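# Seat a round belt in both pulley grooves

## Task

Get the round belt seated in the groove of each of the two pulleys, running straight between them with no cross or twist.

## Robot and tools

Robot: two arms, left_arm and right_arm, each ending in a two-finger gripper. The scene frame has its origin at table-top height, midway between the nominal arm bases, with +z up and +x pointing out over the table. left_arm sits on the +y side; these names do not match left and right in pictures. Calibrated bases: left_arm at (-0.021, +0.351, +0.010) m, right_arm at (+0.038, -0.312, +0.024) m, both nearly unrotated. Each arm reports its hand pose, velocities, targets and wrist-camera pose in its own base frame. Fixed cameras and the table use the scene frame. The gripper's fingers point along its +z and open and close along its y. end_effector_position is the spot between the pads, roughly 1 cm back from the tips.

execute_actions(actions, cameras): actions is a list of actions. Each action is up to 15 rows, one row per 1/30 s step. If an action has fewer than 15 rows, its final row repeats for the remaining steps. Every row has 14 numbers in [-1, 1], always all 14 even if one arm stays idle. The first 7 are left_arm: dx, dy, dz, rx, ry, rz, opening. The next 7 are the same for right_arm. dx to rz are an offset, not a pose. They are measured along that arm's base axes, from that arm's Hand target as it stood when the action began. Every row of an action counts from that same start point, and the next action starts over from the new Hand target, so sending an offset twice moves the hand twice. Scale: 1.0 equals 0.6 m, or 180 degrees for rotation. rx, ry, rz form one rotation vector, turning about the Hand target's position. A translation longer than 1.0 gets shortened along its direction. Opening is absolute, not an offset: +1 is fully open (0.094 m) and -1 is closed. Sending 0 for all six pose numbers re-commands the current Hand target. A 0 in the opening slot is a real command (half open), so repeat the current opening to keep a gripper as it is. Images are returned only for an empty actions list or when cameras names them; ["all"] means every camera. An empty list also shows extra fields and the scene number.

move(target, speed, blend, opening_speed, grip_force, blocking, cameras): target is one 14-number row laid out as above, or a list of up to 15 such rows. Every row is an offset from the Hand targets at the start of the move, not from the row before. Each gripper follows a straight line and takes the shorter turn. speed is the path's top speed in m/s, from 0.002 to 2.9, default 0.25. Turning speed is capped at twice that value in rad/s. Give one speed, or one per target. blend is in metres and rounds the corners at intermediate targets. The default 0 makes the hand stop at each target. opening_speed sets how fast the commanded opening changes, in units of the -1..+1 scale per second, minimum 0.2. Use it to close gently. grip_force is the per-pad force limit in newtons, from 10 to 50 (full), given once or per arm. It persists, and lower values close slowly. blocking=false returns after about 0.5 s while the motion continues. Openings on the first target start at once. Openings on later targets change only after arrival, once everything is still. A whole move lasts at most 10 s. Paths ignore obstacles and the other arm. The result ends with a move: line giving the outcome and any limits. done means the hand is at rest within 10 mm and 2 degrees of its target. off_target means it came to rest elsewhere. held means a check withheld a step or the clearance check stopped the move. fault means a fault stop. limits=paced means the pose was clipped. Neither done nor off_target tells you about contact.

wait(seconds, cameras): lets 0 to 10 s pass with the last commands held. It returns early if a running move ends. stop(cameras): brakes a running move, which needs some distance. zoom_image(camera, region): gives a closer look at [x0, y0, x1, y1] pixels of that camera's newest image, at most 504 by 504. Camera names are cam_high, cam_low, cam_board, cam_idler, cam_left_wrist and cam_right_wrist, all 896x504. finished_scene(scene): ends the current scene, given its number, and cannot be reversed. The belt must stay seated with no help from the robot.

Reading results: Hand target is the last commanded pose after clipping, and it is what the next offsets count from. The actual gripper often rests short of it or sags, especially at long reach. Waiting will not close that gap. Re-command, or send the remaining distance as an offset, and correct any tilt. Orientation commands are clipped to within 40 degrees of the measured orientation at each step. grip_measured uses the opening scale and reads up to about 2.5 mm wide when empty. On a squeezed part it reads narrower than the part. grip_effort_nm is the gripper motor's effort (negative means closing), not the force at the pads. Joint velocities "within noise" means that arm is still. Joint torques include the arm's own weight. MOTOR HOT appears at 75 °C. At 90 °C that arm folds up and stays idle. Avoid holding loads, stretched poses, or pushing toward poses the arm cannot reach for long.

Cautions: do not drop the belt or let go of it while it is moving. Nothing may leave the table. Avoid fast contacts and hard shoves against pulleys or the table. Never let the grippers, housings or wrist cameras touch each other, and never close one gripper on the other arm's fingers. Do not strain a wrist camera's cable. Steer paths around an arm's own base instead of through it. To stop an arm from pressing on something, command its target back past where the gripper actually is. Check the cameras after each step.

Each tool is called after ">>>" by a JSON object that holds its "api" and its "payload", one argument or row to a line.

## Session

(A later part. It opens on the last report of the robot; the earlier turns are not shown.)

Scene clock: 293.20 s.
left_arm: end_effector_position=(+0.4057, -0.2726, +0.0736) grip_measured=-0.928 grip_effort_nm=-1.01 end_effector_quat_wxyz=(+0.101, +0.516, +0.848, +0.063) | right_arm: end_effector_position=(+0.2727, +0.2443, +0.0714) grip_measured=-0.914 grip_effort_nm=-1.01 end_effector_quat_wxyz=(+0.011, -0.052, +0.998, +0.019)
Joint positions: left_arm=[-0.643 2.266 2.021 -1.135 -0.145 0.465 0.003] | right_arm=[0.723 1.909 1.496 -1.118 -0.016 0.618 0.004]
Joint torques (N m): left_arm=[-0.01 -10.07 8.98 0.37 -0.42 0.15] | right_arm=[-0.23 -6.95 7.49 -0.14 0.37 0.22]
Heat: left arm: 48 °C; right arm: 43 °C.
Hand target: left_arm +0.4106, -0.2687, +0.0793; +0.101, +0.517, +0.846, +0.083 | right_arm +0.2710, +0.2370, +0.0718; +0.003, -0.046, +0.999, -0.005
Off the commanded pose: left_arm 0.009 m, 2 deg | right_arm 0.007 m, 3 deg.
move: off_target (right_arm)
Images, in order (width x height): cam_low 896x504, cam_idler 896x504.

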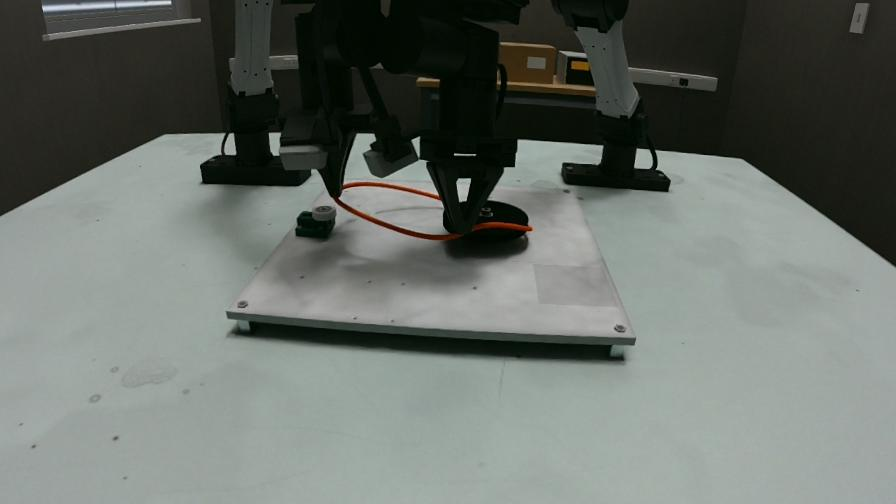

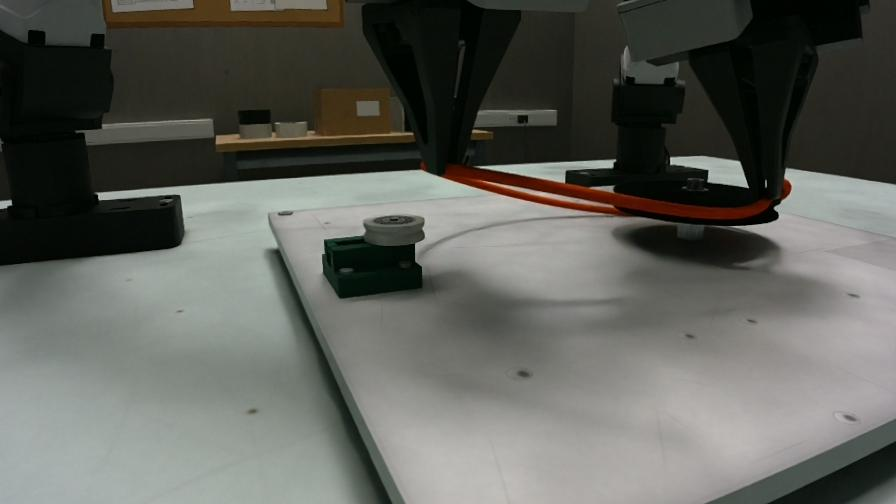

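>>> {"api": "wait", "payload": {
  "seconds": 0,
  "cameras": ["cam_high","cam_left_wrist","cam_board"]
}}

>>> {"api": "zoom_image", "payload": {
  "camera": "cam_high",
  "region": [380, 140, 540, 240]
}}

>>> {"api": "zoom_image", "payload": {
  "camera": "cam_board",
  "region": [320, 130, 680, 380]
}}

Scene clock: 293.87 s.
left_arm: end_effector_position=(+0.4056, -0.2726, +0.0735) grip_measured=-0.928 grip_effort_nm=-1.01 end_effector_quat_wxyz=(+0.101, +0.517, +0.848, +0.063) | right_arm: end_effector_position=(+0.2727, +0.2443, +0.0714) grip_measured=-0.914 grip_effort_nm=-1.01 end_effector_quat_wxyz=(+0.011, -0.052, +0.998, +0.019)
Joint positions: left_arm=[-0.643 2.266 2.021 -1.135 -0.145 0.465 0.003] | right_arm=[0.723 1.909 1.496 -1.118 -0.016 0.619 0.004]
Joint torques (N m): left_arm=[0.01 -10.09 8.99 0.36 -0.42 0.16] | right_arm=[-0.03 -7.02 7.77 -0.12 0.36 0.23]
Heat: left arm: 48 °C; right arm: 43 °C.
Hand target: left_arm +0.4106, -0.2686, +0.0793; +0.101, +0.517, +0.846, +0.083 | right_arm +0.2710, +0.2370, +0.0718; +0.003, -0.046, +0.999, -0.005
Tool commands: left_gripper/opening=-0.98 right_gripper/opening=-0.98
Off the commanded pose: left_arm 0.009 m, 2 deg | right_arm 0.007 m, 3 deg.
camera_calibration:
cam_left_wrist: T_world_to_cam=[[-0.862793, -0.457641, -0.214834, 0.239906], [-0.504177, 0.81027, 0.298778, 0.444401], [0.0373404, 0.366098, -0.929827, 0.239463], [0, 0, 0, 1]] pos_world=[0.422105, -0.337961, 0.141421]
Images, in order (width x height): cam_high 896x504, cam_board 896x504, cam_left_wrist 896x504.

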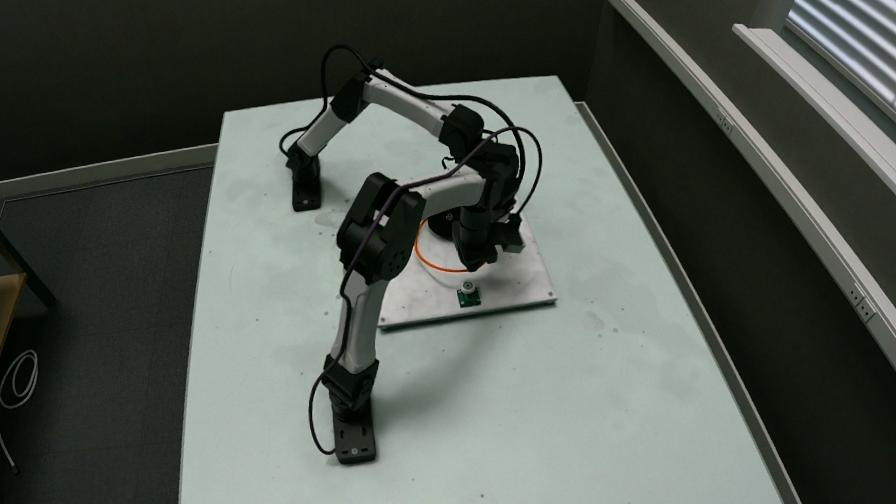

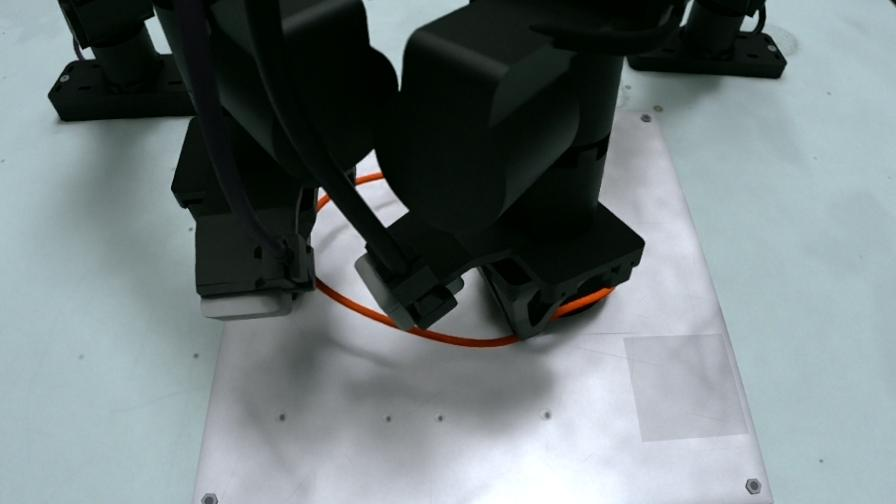

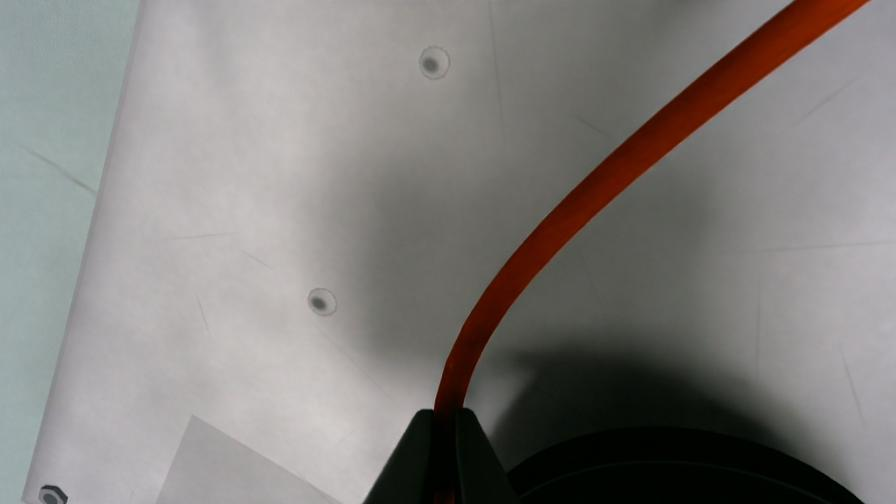

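Scaled by 3.150 from the camera's 896x504 image, which has a finer 1280x720 frame.

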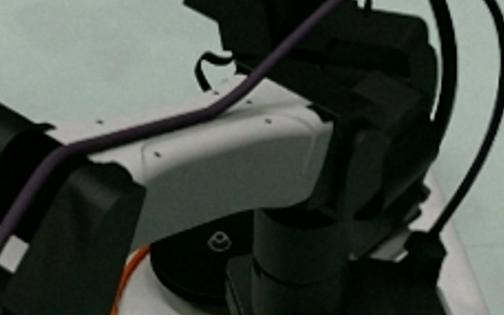

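Scaled by 1.400 from the camera's 896x504 image, which has a finer 1280x720 frame.

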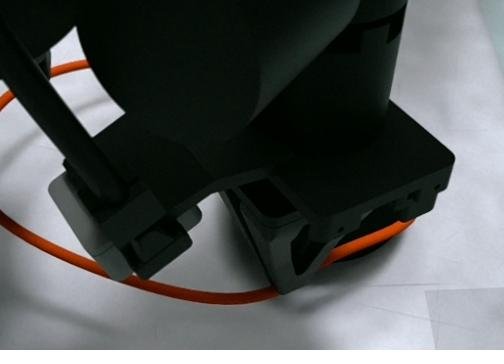

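>>> {"api": "move", "payload": {
  "target": [
    [0.0,-0.012,0.0,0.0,0,0,-0.98,0.0,-0.05,0.0,0,0,0,-0.98]
  ],
  "speed": 0.08,
  "cameras": ["cam_idler","cam_low"]
}}

>>> {"api": "zoom_image", "payload": {
  "camera": "cam_low",
  "region": [380, 160, 580, 290]
}}

>>> {"api": "zoom_image", "payload": {
  "camera": "cam_idler",
  "region": [560, 150, 880, 300]
}}

Scene clock: 295.67 s.
left_arm: end_effector_position=(+0.4048, -0.2791, +0.0737) grip_measured=-0.928 grip_effort_nm=-1.01 end_effector_quat_wxyz=(+0.105, +0.520, +0.846, +0.056) | right_arm: end_effector_position=(+0.2748, +0.2346, +0.0667) grip_measured=-0.914 grip_effort_nm=-1.01 end_effector_quat_wxyz=(+0.005, -0.051, +0.999, +0.014)
Joint positions: left_arm=[-0.65 2.27 2.029 -1.13 -0.131 0.465 0.003] | right_arm=[0.699 1.909 1.478 -1.115 -0.016 0.596 0.004]
Joint torques (N m): left_arm=[0.47 -10.89 6.08 0.54 -0.15 0.09] | right_arm=[-1.35 -10.35 4.51 0.03 0.36 0.07]
Heat: left arm: 48 °C; right arm: 43 °C.
Hand target: left_arm +0.4056, -0.2741, +0.0737; +0.101, +0.518, +0.847, +0.064 (not the last commanded pose) | right_arm +0.2710, +0.2188, +0.0719; +0.003, -0.046, +0.999, -0.005 (not the last commanded pose)
Off the commanded pose: left_arm 0.009 m, 3 deg | right_arm 0.028 m, 2 deg.
move: held (left_arm; a check stopped the path), off_target (right_arm; braked when a check withheld steps of left_arm); limits=held
pose unreachable (left arm): on one or more control steps of this call, first in action 0 (counted from 0), this arm could not follow its commanded pose, so it was not sent that pose on those steps. It may still have moved: this result reports where it is.
cause: moving toward the commanded pose would bring a part of the arm too close to another arm (this arm's wrist (the part past joint 4) and the right arm's wrist (the part past joint 4), 2 mm apart when this arm was first held).
Images, in order (width x height): cam_low 896x504, cam_idler 896x504.

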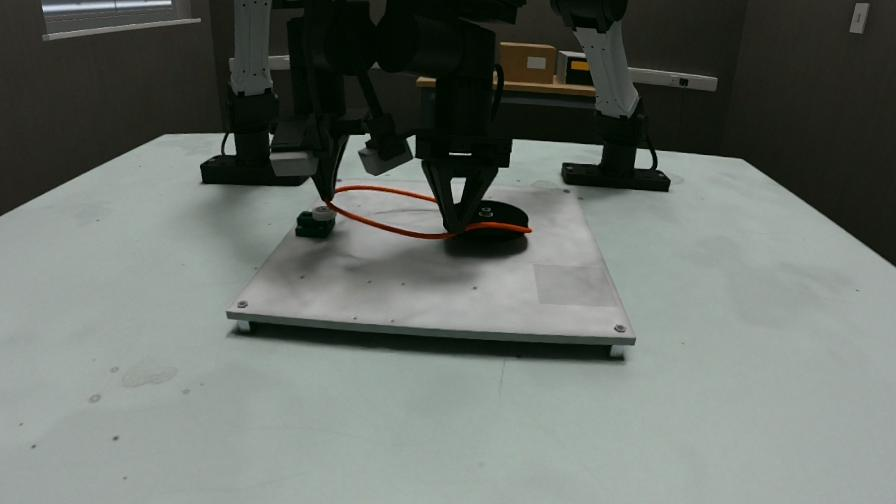

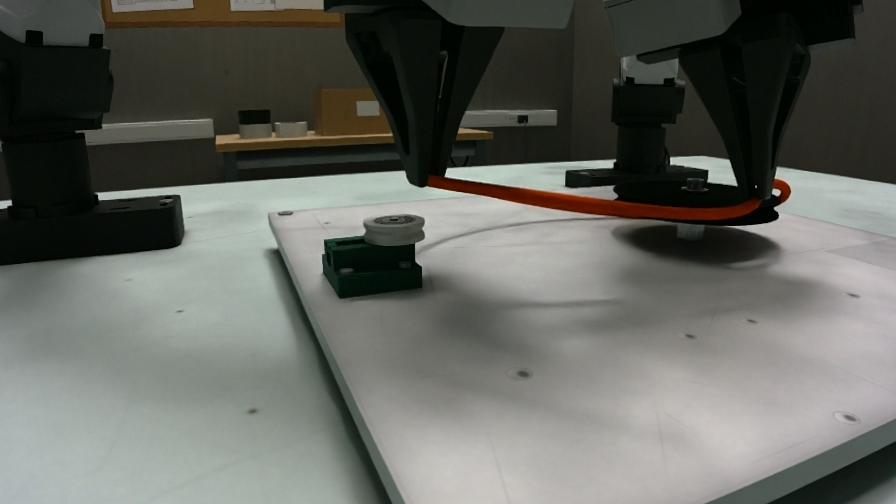

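Scaled by 2.520 from the camera's 896x504 image, which has a finer 1280x720 frame.

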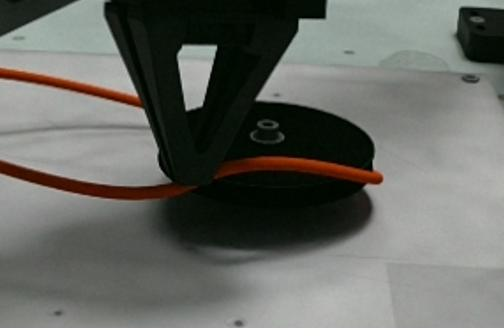

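Scaled by 1.575 from the camera's 896x504 image, which has a finer 1280x720 frame.

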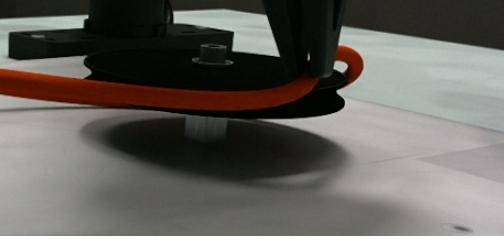

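>>> {"api": "move", "payload": {
  "target": [
    [0.006,-0.02,-0.005,-0.03,0,0,-0.98,0.004,-0.005,0.0,0,0,0,-0.98],
    [0.008,-0.035,-0.008,-0.06,0,0,-0.98,0,-0.05,-0.003,0,0,0,-0.98]
  ],
  "speed": 0.08,
  "cameras": ["cam_idler","cam_low"]
}}

>>> {"api": "zoom_image", "payload": {
  "camera": "cam_low",
  "region": [380, 160, 580, 290]
}}

>>> {"api": "zoom_image", "payload": {
  "camera": "cam_idler",
  "region": [560, 150, 880, 300]
}}

Scene clock: 299.10 s.
left_arm: end_effector_position=(+0.4015, -0.3084, +0.0498) grip_measured=-0.928 grip_effort_nm=-1.01 end_effector_quat_wxyz=(+0.131, +0.524, +0.841, -0.026) | right_arm: end_effector_position=(+0.2749, +0.2045, +0.0641) grip_measured=-0.914 grip_effort_nm=-1.01 end_effector_quat_wxyz=(+0.004, -0.053, +0.999, +0.012)
Joint positions: left_arm=[-0.646 2.27 1.925 -0.958 0.027 0.465 0.003] | right_arm=[0.631 1.846 1.383 -1.089 -0.016 0.525 0.004]
Joint torques (N m): left_arm=[2.47 -14.91 5.04 0.75 -0.14 -0.07] | right_arm=[-1.72 -10.06 4.7 -0.01 0.39 0.06]
Motor temperatures (°C): left_arm=[27 49 37 34 25 25 29] | right_arm=[26 44 35 28 26 27 28]
Heat: left arm: 49 °C; right arm: 44 °C.
Hand target: left_arm +0.4104, -0.2950, +0.0688; +0.149, +0.506, +0.849, -0.016 | right_arm +0.2710, +0.1889, +0.0702; +0.004, -0.046, +0.999, -0.005
Off the commanded pose: left_arm 0.025 m, 3 deg | right_arm 0.017 m, 2 deg.
move: off_target (left_arm, right_arm)
Images, in order (width x height): cam_low 896x504, cam_idler 896x504.

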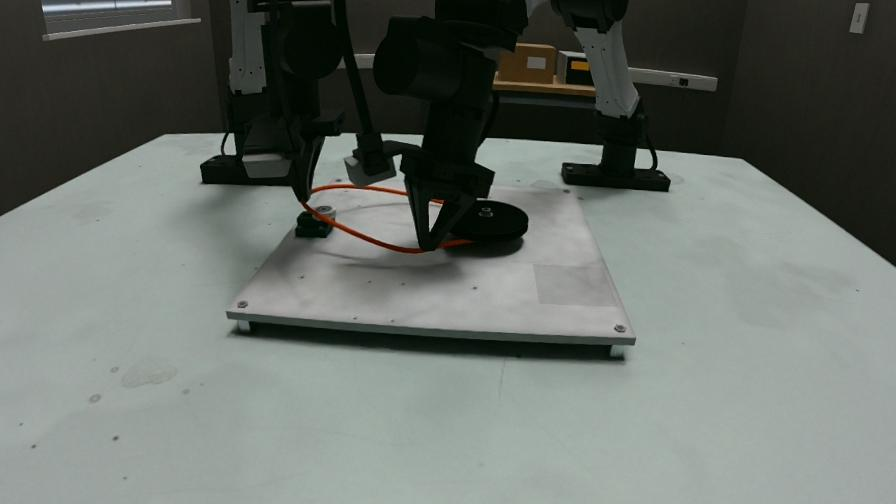

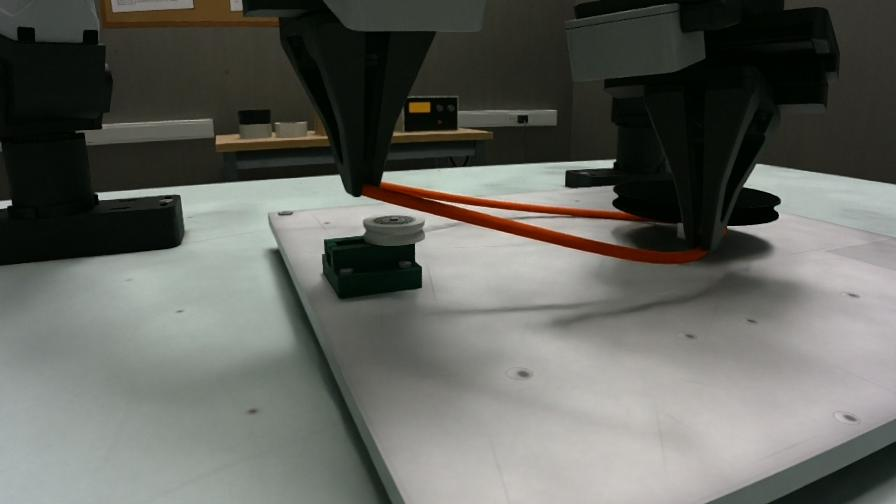

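Scaled by 2.520 from the camera's 896x504 image, which has a finer 1280x720 frame.

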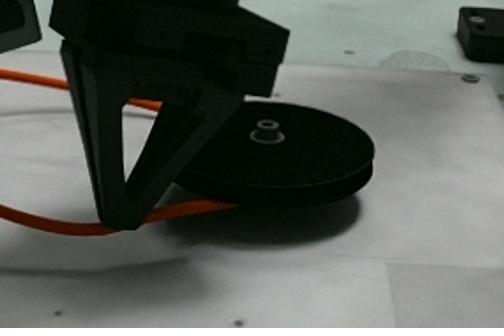

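Scaled by 1.575 from the camera's 896x504 image, which has a finer 1280x720 frame.

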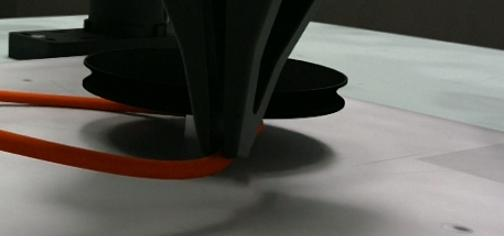

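>>> {"api": "move", "payload": {
  "target": [
    [0.0,0.03,-0.03,0.0,0,0,-0.98,0,0.05,-0.05,0,0,0,-0.98],
    [-0.004,0.105,-0.03,0.0,0,0,-0.98,-0.005,0.165,-0.05,0,0,0,-0.98],
    [-0.004,0.1,-0.005,0.02,0,0,-0.98,-0.005,0.16,-0.02,0,0,0,-0.98],
    [-0.004,0.1,0.0,0.08,0,0,-0.98,-0.005,0.16,-0.01,0,0,0,-0.98]
  ],
  "speed": 0.1,
  "cameras": ["cam_idler","cam_low"]
}}

>>> {"api": "zoom_image", "payload": {
  "camera": "cam_low",
  "region": [300, 150, 600, 290]
}}

>>> {"api": "zoom_image", "payload": {
  "camera": "cam_idler",
  "region": [440, 120, 896, 320]
}}

Scene clock: 303.80 s.
left_arm: end_effector_position=(+0.4023, -0.2378, +0.0615) grip_measured=-0.928 grip_effort_nm=-1.01 end_effector_quat_wxyz=(+0.103, +0.522, +0.845, +0.043) | right_arm: end_effector_position=(+0.2637, +0.2871, +0.0529) grip_measured=-0.914 grip_effort_nm=-1.01 end_effector_quat_wxyz=(-0.006, -0.052, +0.999, +0.000)
Joint positions: left_arm=[-0.566 2.158 1.8 -1.008 -0.088 0.55 0.003] | right_arm=[0.824 2.059 1.637 -1.157 -0.008 0.72 0.004]
Joint torques (N m): left_arm=[0.25 -10.15 6.15 0.65 0.03 0.09] | right_arm=[-0.5 -10.04 7.9 -0.01 0.29 0.2]
Heat: left arm: 50 °C; right arm: 43 °C.
Hand target: left_arm +0.4027, -0.2373, +0.0617; +0.103, +0.522, +0.846, +0.043 (not the last commanded pose) | right_arm +0.2680, +0.2849, +0.0629; +0.004, -0.046, +0.999, -0.004 (not the last commanded pose)
Off the commanded pose: left_arm 0.010 m, 6 deg | right_arm 0.012 m, 1 deg.
move: held (left_arm; a check stopped the path), off_target (right_arm; braked when a check withheld steps of left_arm); path passed 3 of 4 targets; limits=held
pose unreachable (left arm): on one or more control steps of this call, first in action 0 (counted from 0), this arm could not follow its commanded pose, so it was not sent that pose on those steps. It may still have moved: this result reports where it is.
cause: moving toward the commanded pose would bring a part of the arm too close to another arm (this arm's wrist (the part past joint 4) and the right arm's wrist (the part past joint 4), 5 mm apart when this arm was first held).
Images, in order (width x height): cam_low 896x504, cam_idler 896x504.

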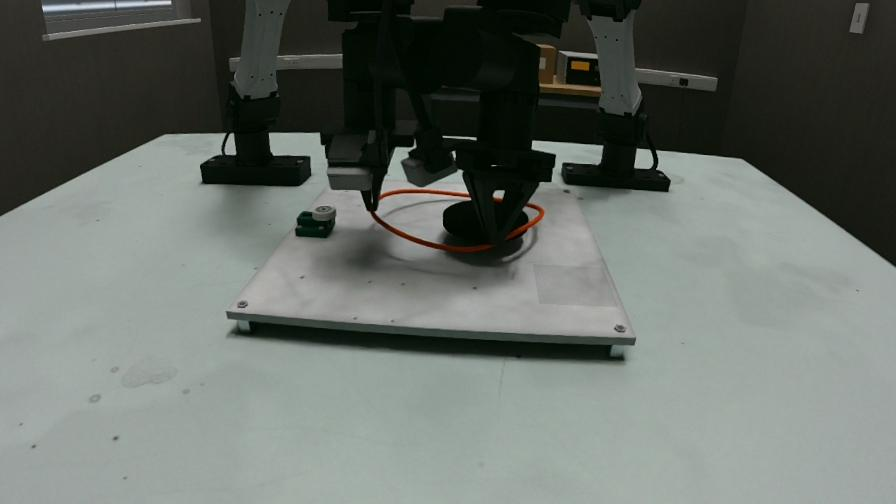

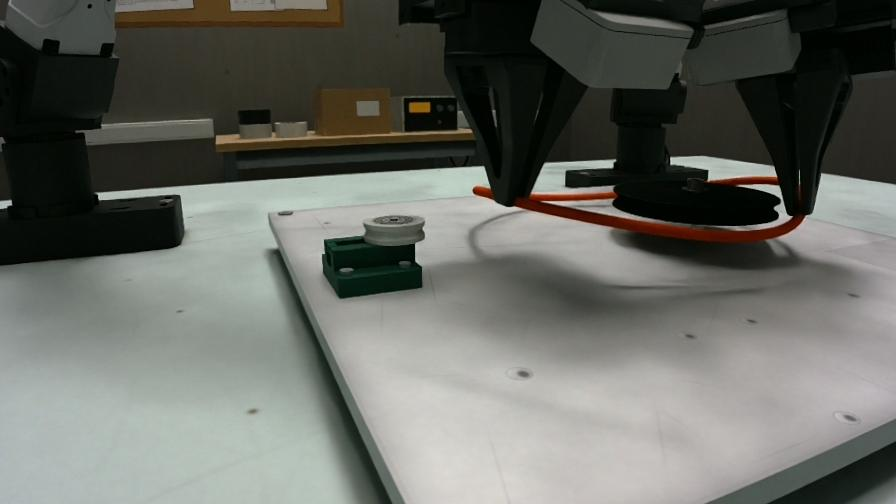

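Scaled by 1.680 from the camera's 896x504 image, which has a finer 1280x720 frame.

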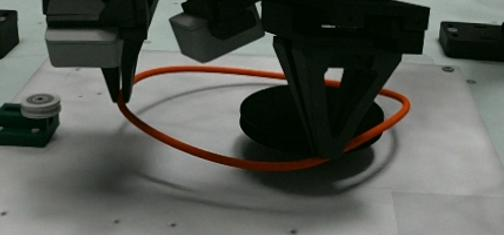

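Scaled by 1.105 from the camera's 896x504 image, which has a finer 1280x720 frame.

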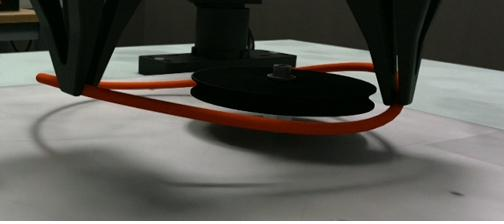

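>>> {"api": "move", "payload": {
  "target": [
    [0.006,-0.03,0.004,0.0,0,0,-0.98,0.002,-0.05,0.0,0,0,0,-0.98],
    [0.012,-0.06,0.008,0,0,0,-0.98,0.005,-0.1,0.0,0,0,0,-0.98]
  ],
  "speed": 0.08,
  "cameras": ["cam_idler","cam_low"]
}}

>>> {"api": "zoom_image", "payload": {
  "camera": "cam_low",
  "region": [380, 160, 580, 290]
}}

>>> {"api": "zoom_image", "payload": {
  "camera": "cam_idler",
  "region": [560, 150, 880, 300]
}}

Scene clock: 306.63 s.
left_arm: end_effector_position=(+0.4018, -0.2385, +0.0613) grip_measured=-0.928 grip_effort_nm=-1.01 end_effector_quat_wxyz=(+0.102, +0.523, +0.845, +0.040) | right_arm: end_effector_position=(+0.2676, +0.2816, +0.0539) grip_measured=-0.914 grip_effort_nm=-1.01 end_effector_quat_wxyz=(-0.006, -0.048, +0.999, +0.000)
Joint positions: left_arm=[-0.566 2.158 1.8 -1.008 -0.083 0.55 0.003] | right_arm=[0.807 2.052 1.63 -1.156 -0.008 0.711 0.004]
Joint torques (N m): left_arm=[0.13 -10.17 6.11 0.64 -0.01 0.09] | right_arm=[-0.8 -11.79 4.78 0.15 0.24 0.08]
Heat: left arm: 50 °C; right arm: 43 °C.
Hand target: left_arm +0.4023, -0.2378, +0.0613; +0.102, +0.522, +0.845, +0.043 (not the last commanded pose) | right_arm +0.2684, +0.2730, +0.0627; +0.003, -0.046, +0.999, -0.004 (not the last commanded pose)
Off the commanded pose: left_arm 0.036 m, 0 deg | right_arm 0.057 m, 1 deg.
move: held (left_arm; a check stopped the path), off_target (right_arm; braked when a check withheld steps of left_arm); path passed 0 of 2 targets; limits=held
pose unreachable (left arm): on one or more control steps of this call, first in action 0 (counted from 0), this arm could not follow its commanded pose, so it was not sent that pose on those steps. It may still have moved: this result reports where it is.
cause: moving toward the commanded pose would bring a part of the arm too close to another arm (this arm's wrist (the part past joint 4) and the right arm's wrist (the part past joint 4), 4 mm apart when this arm was first held).
Images, in order (width x height): cam_low 896x504, cam_idler 896x504.

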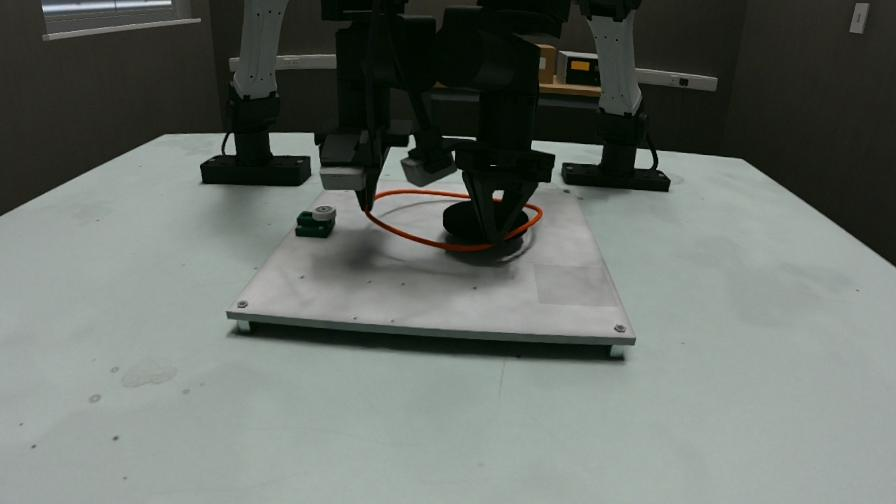

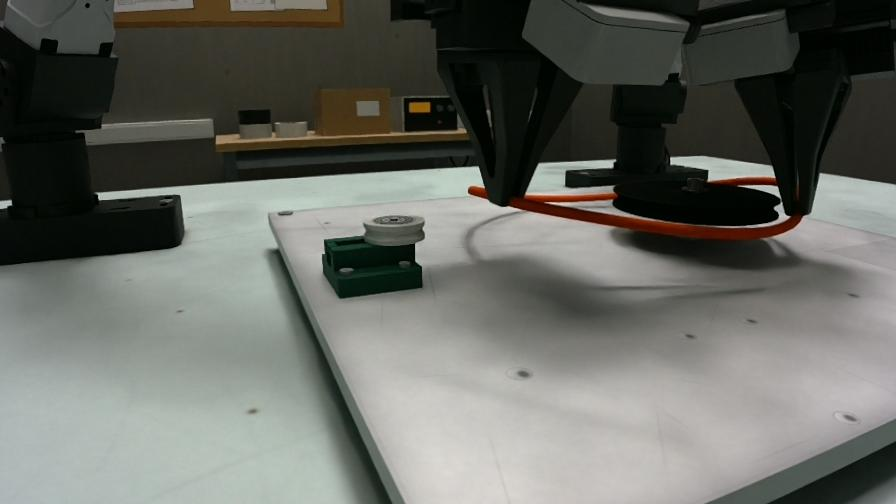

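Scaled by 2.520 from the camera's 896x504 image, which has a finer 1280x720 frame.

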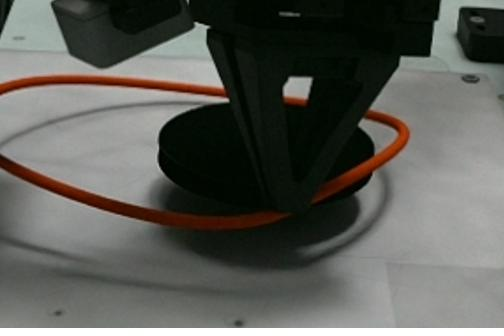

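Scaled by 1.575 from the camera's 896x504 image, which has a finer 1280x720 frame.

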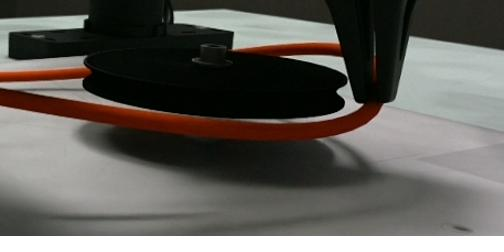

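Move right ahead first (arms too near), then left.

>>> {"api": "move", "payload": {
  "target": [
    [0,0,0,0,0,0,-0.98,0.0,-0.045,0.0,0,0,0,-0.98],
    [0.01,-0.03,0.01,0,0,0,-0.98,0.003,-0.075,0.0,0,0,0,-0.98],
    [0.014,-0.06,0.014,0,0,0,-0.98,0.004,-0.1,0.0,0,0,0,-0.98]
  ],
  "speed": 0.08,
  "cameras": ["cam_idler","cam_low"]
}}

>>> {"api": "zoom_image", "payload": {
  "camera": "cam_low",
  "region": [380, 160, 580, 290]
}}

>>> {"api": "zoom_image", "payload": {
  "camera": "cam_idler",
  "region": [560, 150, 880, 300]
}}

Scene clock: 309.63 s.
left_arm: end_effector_position=(+0.4032, -0.2835, +0.0653) grip_measured=-0.928 grip_effort_nm=-1.01 end_effector_quat_wxyz=(+0.106, +0.534, +0.838, +0.021) | right_arm: end_effector_position=(+0.2765, +0.2273, +0.0571) grip_measured=-0.914 grip_effort_nm=-1.01 end_effector_quat_wxyz=(+0.008, -0.051, +0.999, +0.011)
Joint positions: left_arm=[-0.632 2.267 1.994 -1.089 -0.055 0.508 0.003] | right_arm=[0.683 1.903 1.43 -1.073 -0.01 0.581 0.004]
Joint torques (N m): left_arm=[1.03 -10.06 8.91 0.34 -0.42 -0.06] | right_arm=[-1.13 -10.41 4.63 -0.05 0.36 0.1]
Heat: left arm: 50 °C; right arm: 44 °C.
Hand target: left_arm +0.4105, -0.2738, +0.0696; +0.102, +0.523, +0.845, +0.043 | right_arm +0.2708, +0.2131, +0.0628; +0.004, -0.046, +0.999, -0.004
Off the commanded pose: left_arm 0.013 m, 3 deg | right_arm 0.016 m, 2 deg.
move: off_target (left_arm, right_arm)
Images, in order (width x height): cam_low 896x504, cam_idler 896x504.

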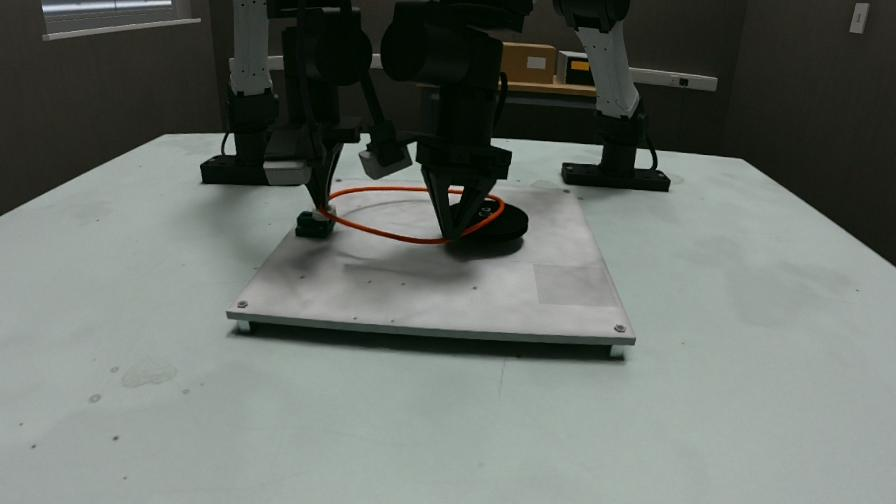

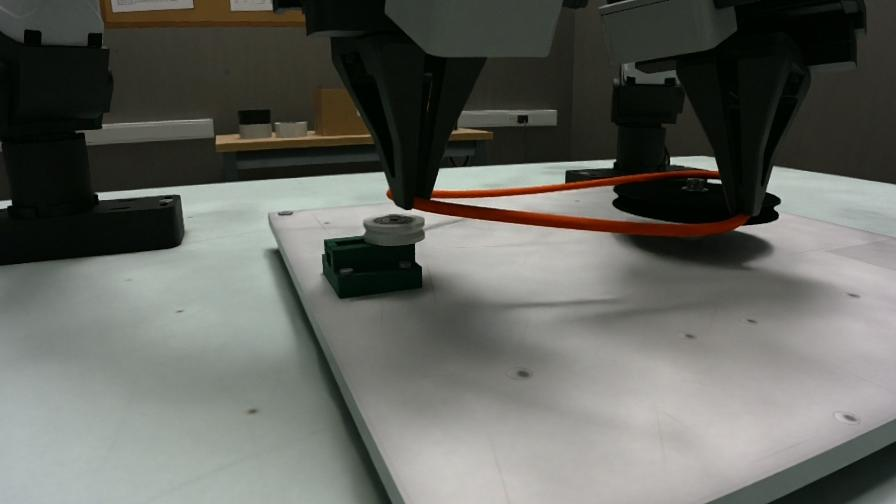

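Scaled by 2.520 from the camera's 896x504 image, which has a finer 1280x720 frame.

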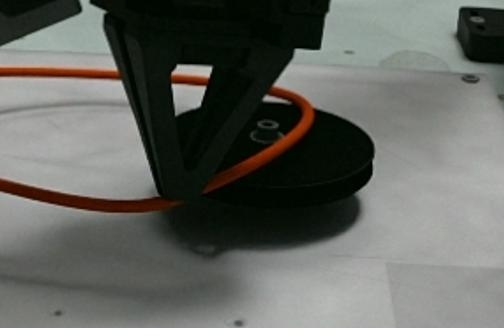

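Scaled by 1.575 from the camera's 896x504 image, which has a finer 1280x720 frame.

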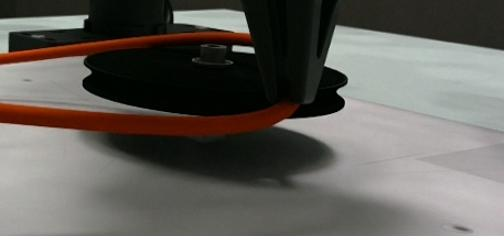

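>>> {"api": "move", "payload": {
  "target": [
    [-0.008,0.045,0.0,0,0,0,-0.98,0,0.055,0.004,0,0,0,-0.98],
    [-0.008,0.045,0.0,-0.025,0,0,-0.98,0,0.055,0.0,0,0,0,-0.98]
  ],
  "speed": 0.08,
  "cameras": ["cam_idler","cam_low"]
}}

>>> {"api": "zoom_image", "payload": {
  "camera": "cam_low",
  "region": [380, 160, 580, 290]
}}

>>> {"api": "zoom_image", "payload": {
  "camera": "cam_idler",
  "region": [560, 150, 880, 300]
}}

Scene clock: 312.03 s.
left_arm: end_effector_position=(+0.4019, -0.2598, +0.0559) grip_measured=-0.928 grip_effort_nm=-1.01 end_effector_quat_wxyz=(+0.113, +0.524, +0.844, +0.000) | right_arm: end_effector_position=(+0.2736, +0.2543, +0.0645) grip_measured=-0.914 grip_effort_nm=-1.02 end_effector_quat_wxyz=(+0.015, -0.054, +0.998, +0.019)
Joint positions: left_arm=[-0.576 2.188 1.823 -0.98 -0.005 0.536 0.003] | right_arm=[0.744 1.936 1.504 -1.093 -0.01 0.636 0.004]
Joint torques (N m): left_arm=[2.17 -13.81 4.77 0.63 -0.08 0.22] | right_arm=[-0.34 -7.01 7.25 -0.11 0.31 0.25]
Heat: left arm: 51 °C; right arm: 44 °C.
Hand target: left_arm +0.4059, -0.2468, +0.0697; +0.123, +0.518, +0.846, +0.009 | right_arm +0.2707, +0.2461, +0.0627; +0.004, -0.046, +0.999, -0.004
Off the commanded pose: left_arm 0.019 m, 2 deg | right_arm 0.009 m, 3 deg.
move: off_target (left_arm, right_arm)
Images, in order (width x height): cam_low 896x504, cam_idler 896x504.

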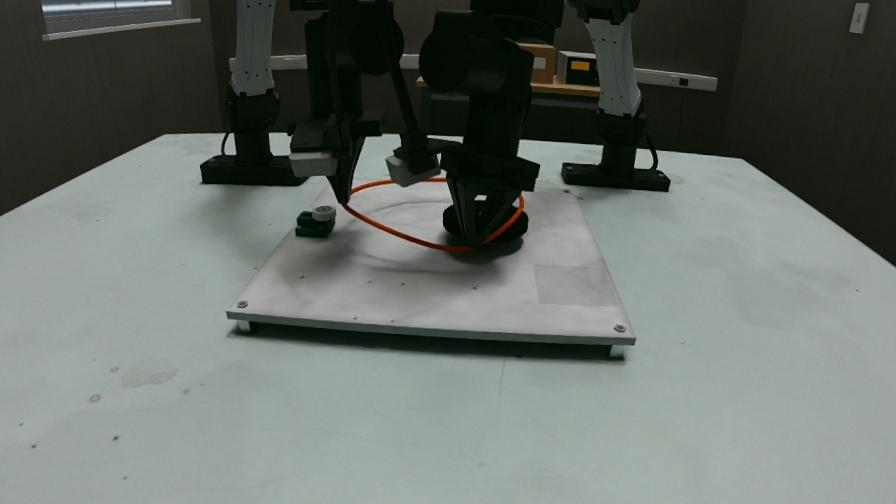

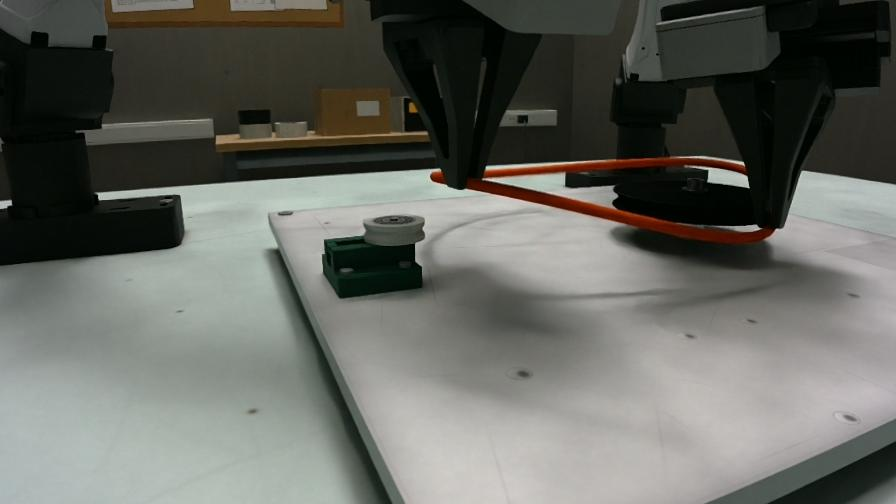

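Scaled by 2.520 from the camera's 896x504 image, which has a finer 1280x720 frame.

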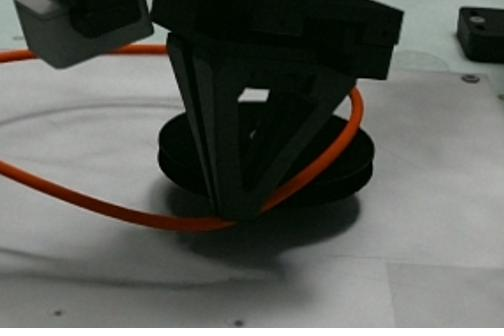

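Scaled by 1.575 from the camera's 896x504 image, which has a finer 1280x720 frame.

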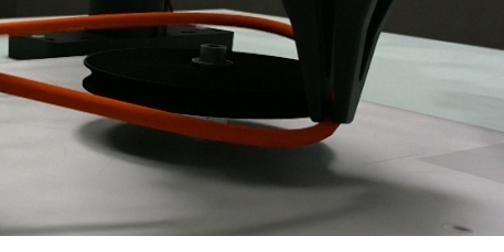

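>>> {"api": "move", "payload": {
  "target": [
    [0.0,0.03,0.005,0.0,0,0,-0.98,0,0.05,-0.005,0,0,0,-0.98],
    [0.0,0.03,0.003,-0.04,0,0,-0.98,0,0.055,-0.012,0,0,0,-0.98]
  ],
  "speed": 0.08,
  "cameras": ["cam_idler","cam_low"]
}}

>>> {"api": "zoom_image", "payload": {
  "camera": "cam_low",
  "region": [380, 160, 580, 290]
}}

>>> {"api": "zoom_image", "payload": {
  "camera": "cam_idler",
  "region": [560, 150, 880, 300]
}}

Scene clock: 314.60 s.
left_arm: end_effector_position=(+0.4000, -0.2351, +0.0537) grip_measured=-0.928 grip_effort_nm=-1.01 end_effector_quat_wxyz=(+0.131, +0.512, +0.848, -0.049) | right_arm: end_effector_position=(+0.2698, +0.2817, +0.0552) grip_measured=-0.914 grip_effort_nm=-1.01 end_effector_quat_wxyz=(+0.005, -0.052, +0.999, +0.011)
Joint positions: left_arm=[-0.49 2.099 1.662 -0.875 0.11 0.582 0.003] | right_arm=[0.803 2.029 1.602 -1.122 -0.01 0.7 0.004]
Joint torques (N m): left_arm=[1.69 -13.68 5.11 0.87 0.1 0.24] | right_arm=[-0.08 -7.58 7.92 -0.01 0.3 0.22]
Heat: left arm: 52 °C; right arm: 43 °C.
Hand target: left_arm +0.4058, -0.2288, +0.0714; +0.155, +0.509, +0.845, -0.044 | right_arm +0.2707, +0.2790, +0.0556; +0.003, -0.046, +0.999, -0.004
Off the commanded pose: left_arm 0.020 m, 3 deg | right_arm 0.003 m, 2 deg.
move: off_target (left_arm)
Images, in order (width x height): cam_low 896x504, cam_idler 896x504.

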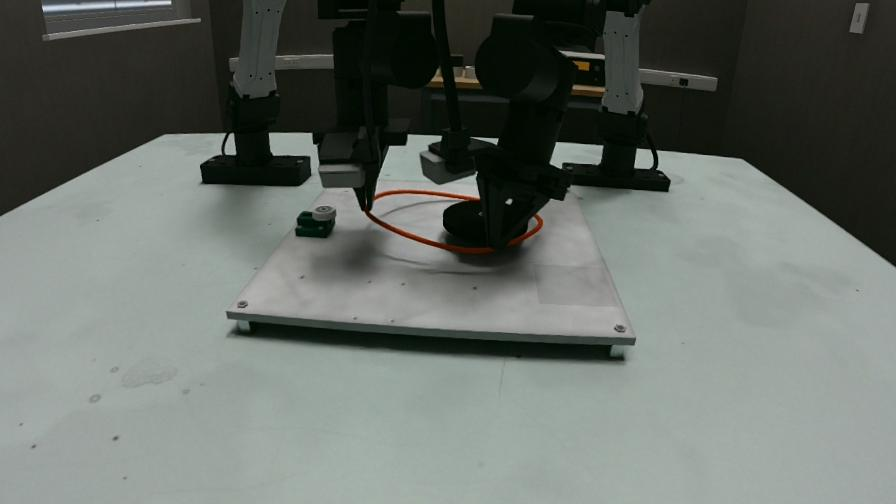

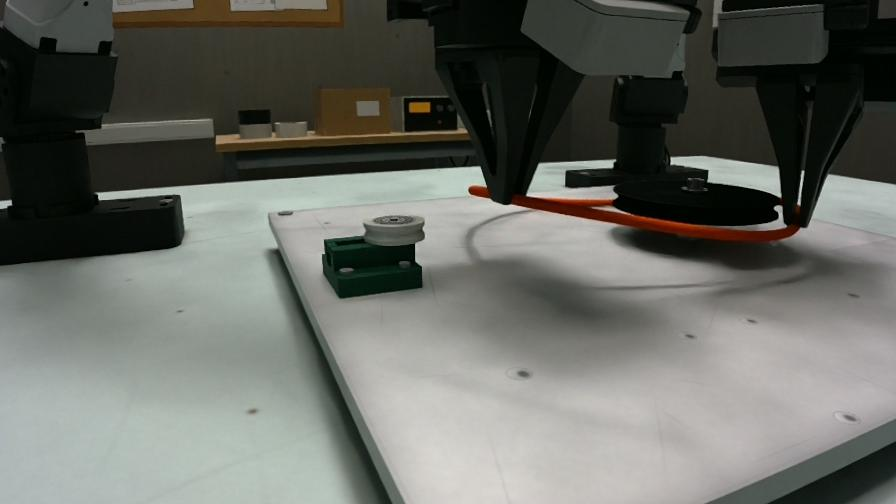

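Scaled by 2.520 from the camera's 896x504 image, which has a finer 1280x720 frame.

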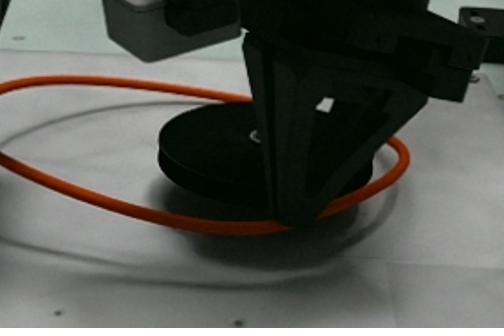

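Scaled by 1.575 from the camera's 896x504 image, which has a finer 1280x720 frame.

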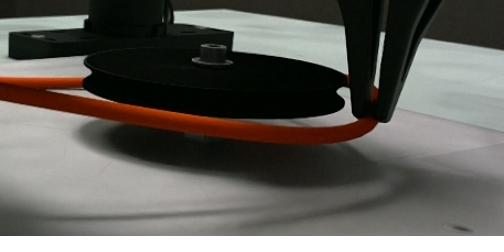

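>>> {"api": "move", "payload": {
  "target": [
    [0.002,-0.03,-0.013,0.0,0,0,-0.98,0,-0.04,0.005,0,0,0,-0.98],
    [0.005,-0.062,-0.015,0,0,0,-0.98,0,-0.08,0.007,0,0,0,-0.98]
  ],
  "speed": 0.08,
  "cameras": ["cam_idler","cam_low"]
}}

>>> {"api": "zoom_image", "payload": {
  "camera": "cam_low",
  "region": [380, 160, 580, 290]
}}

>>> {"api": "zoom_image", "payload": {
  "camera": "cam_idler",
  "region": [560, 150, 880, 300]
}}

Scene clock: 317.37 s.
left_arm: end_effector_position=(+0.3989, -0.2676, +0.0565) grip_measured=-0.928 grip_effort_nm=-1.01 end_effector_quat_wxyz=(+0.147, +0.519, +0.840, -0.056) | right_arm: end_effector_position=(+0.2733, +0.2432, +0.0537) grip_measured=-0.914 grip_effort_nm=-1.01 end_effector_quat_wxyz=(+0.002, -0.050, +0.999, +0.008)
Joint positions: left_arm=[-0.551 2.129 1.71 -0.857 0.111 0.54 0.003] | right_arm=[0.723 1.947 1.478 -1.089 -0.01 0.623 0.004]
Joint torques (N m): left_arm=[0.53 -9.4 9.07 0.72 -0.13 -0.08] | right_arm=[-1.18 -10.67 4.48 0.09 0.32 0.08]
Heat: left arm: 53 °C; right arm: 43 °C.
Hand target: left_arm +0.4088, -0.2660, +0.0625; +0.155, +0.510, +0.845, -0.044 | right_arm +0.2708, +0.2311, +0.0598; +0.004, -0.046, +0.999, -0.004
Off the commanded pose: left_arm 0.012 m, 2 deg | right_arm 0.014 m, 1 deg.
move: off_target (left_arm, right_arm)
Images, in order (width x height): cam_low 896x504, cam_idler 896x504.

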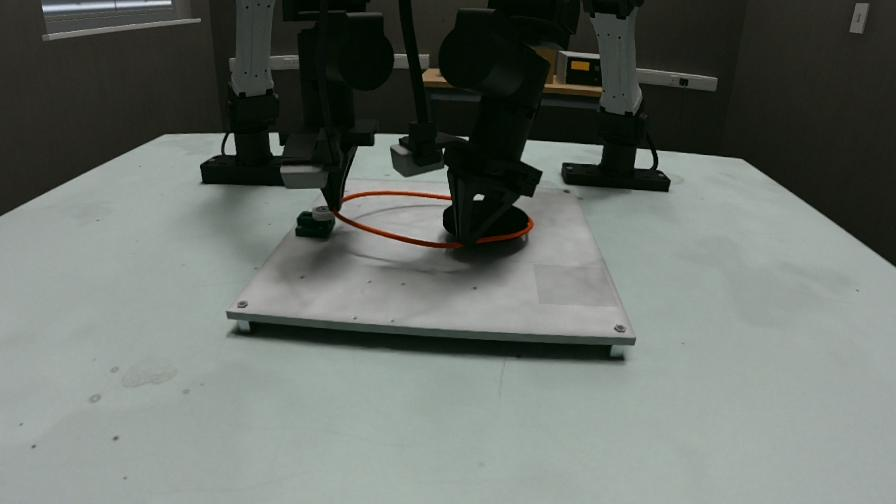

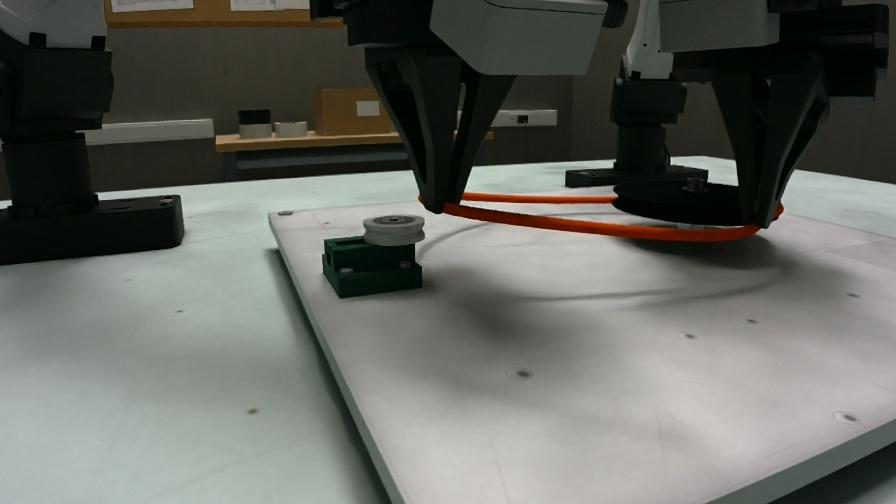

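Scaled by 2.520 from the camera's 896x504 image, which has a finer 1280x720 frame.

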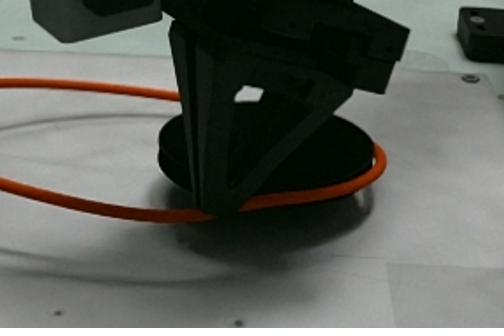

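Scaled by 1.575 from the camera's 896x504 image, which has a finer 1280x720 frame.

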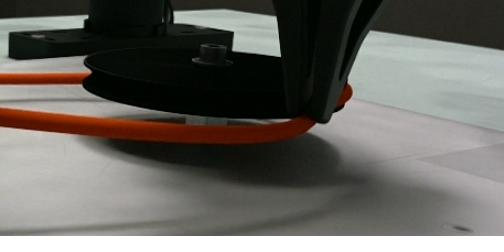

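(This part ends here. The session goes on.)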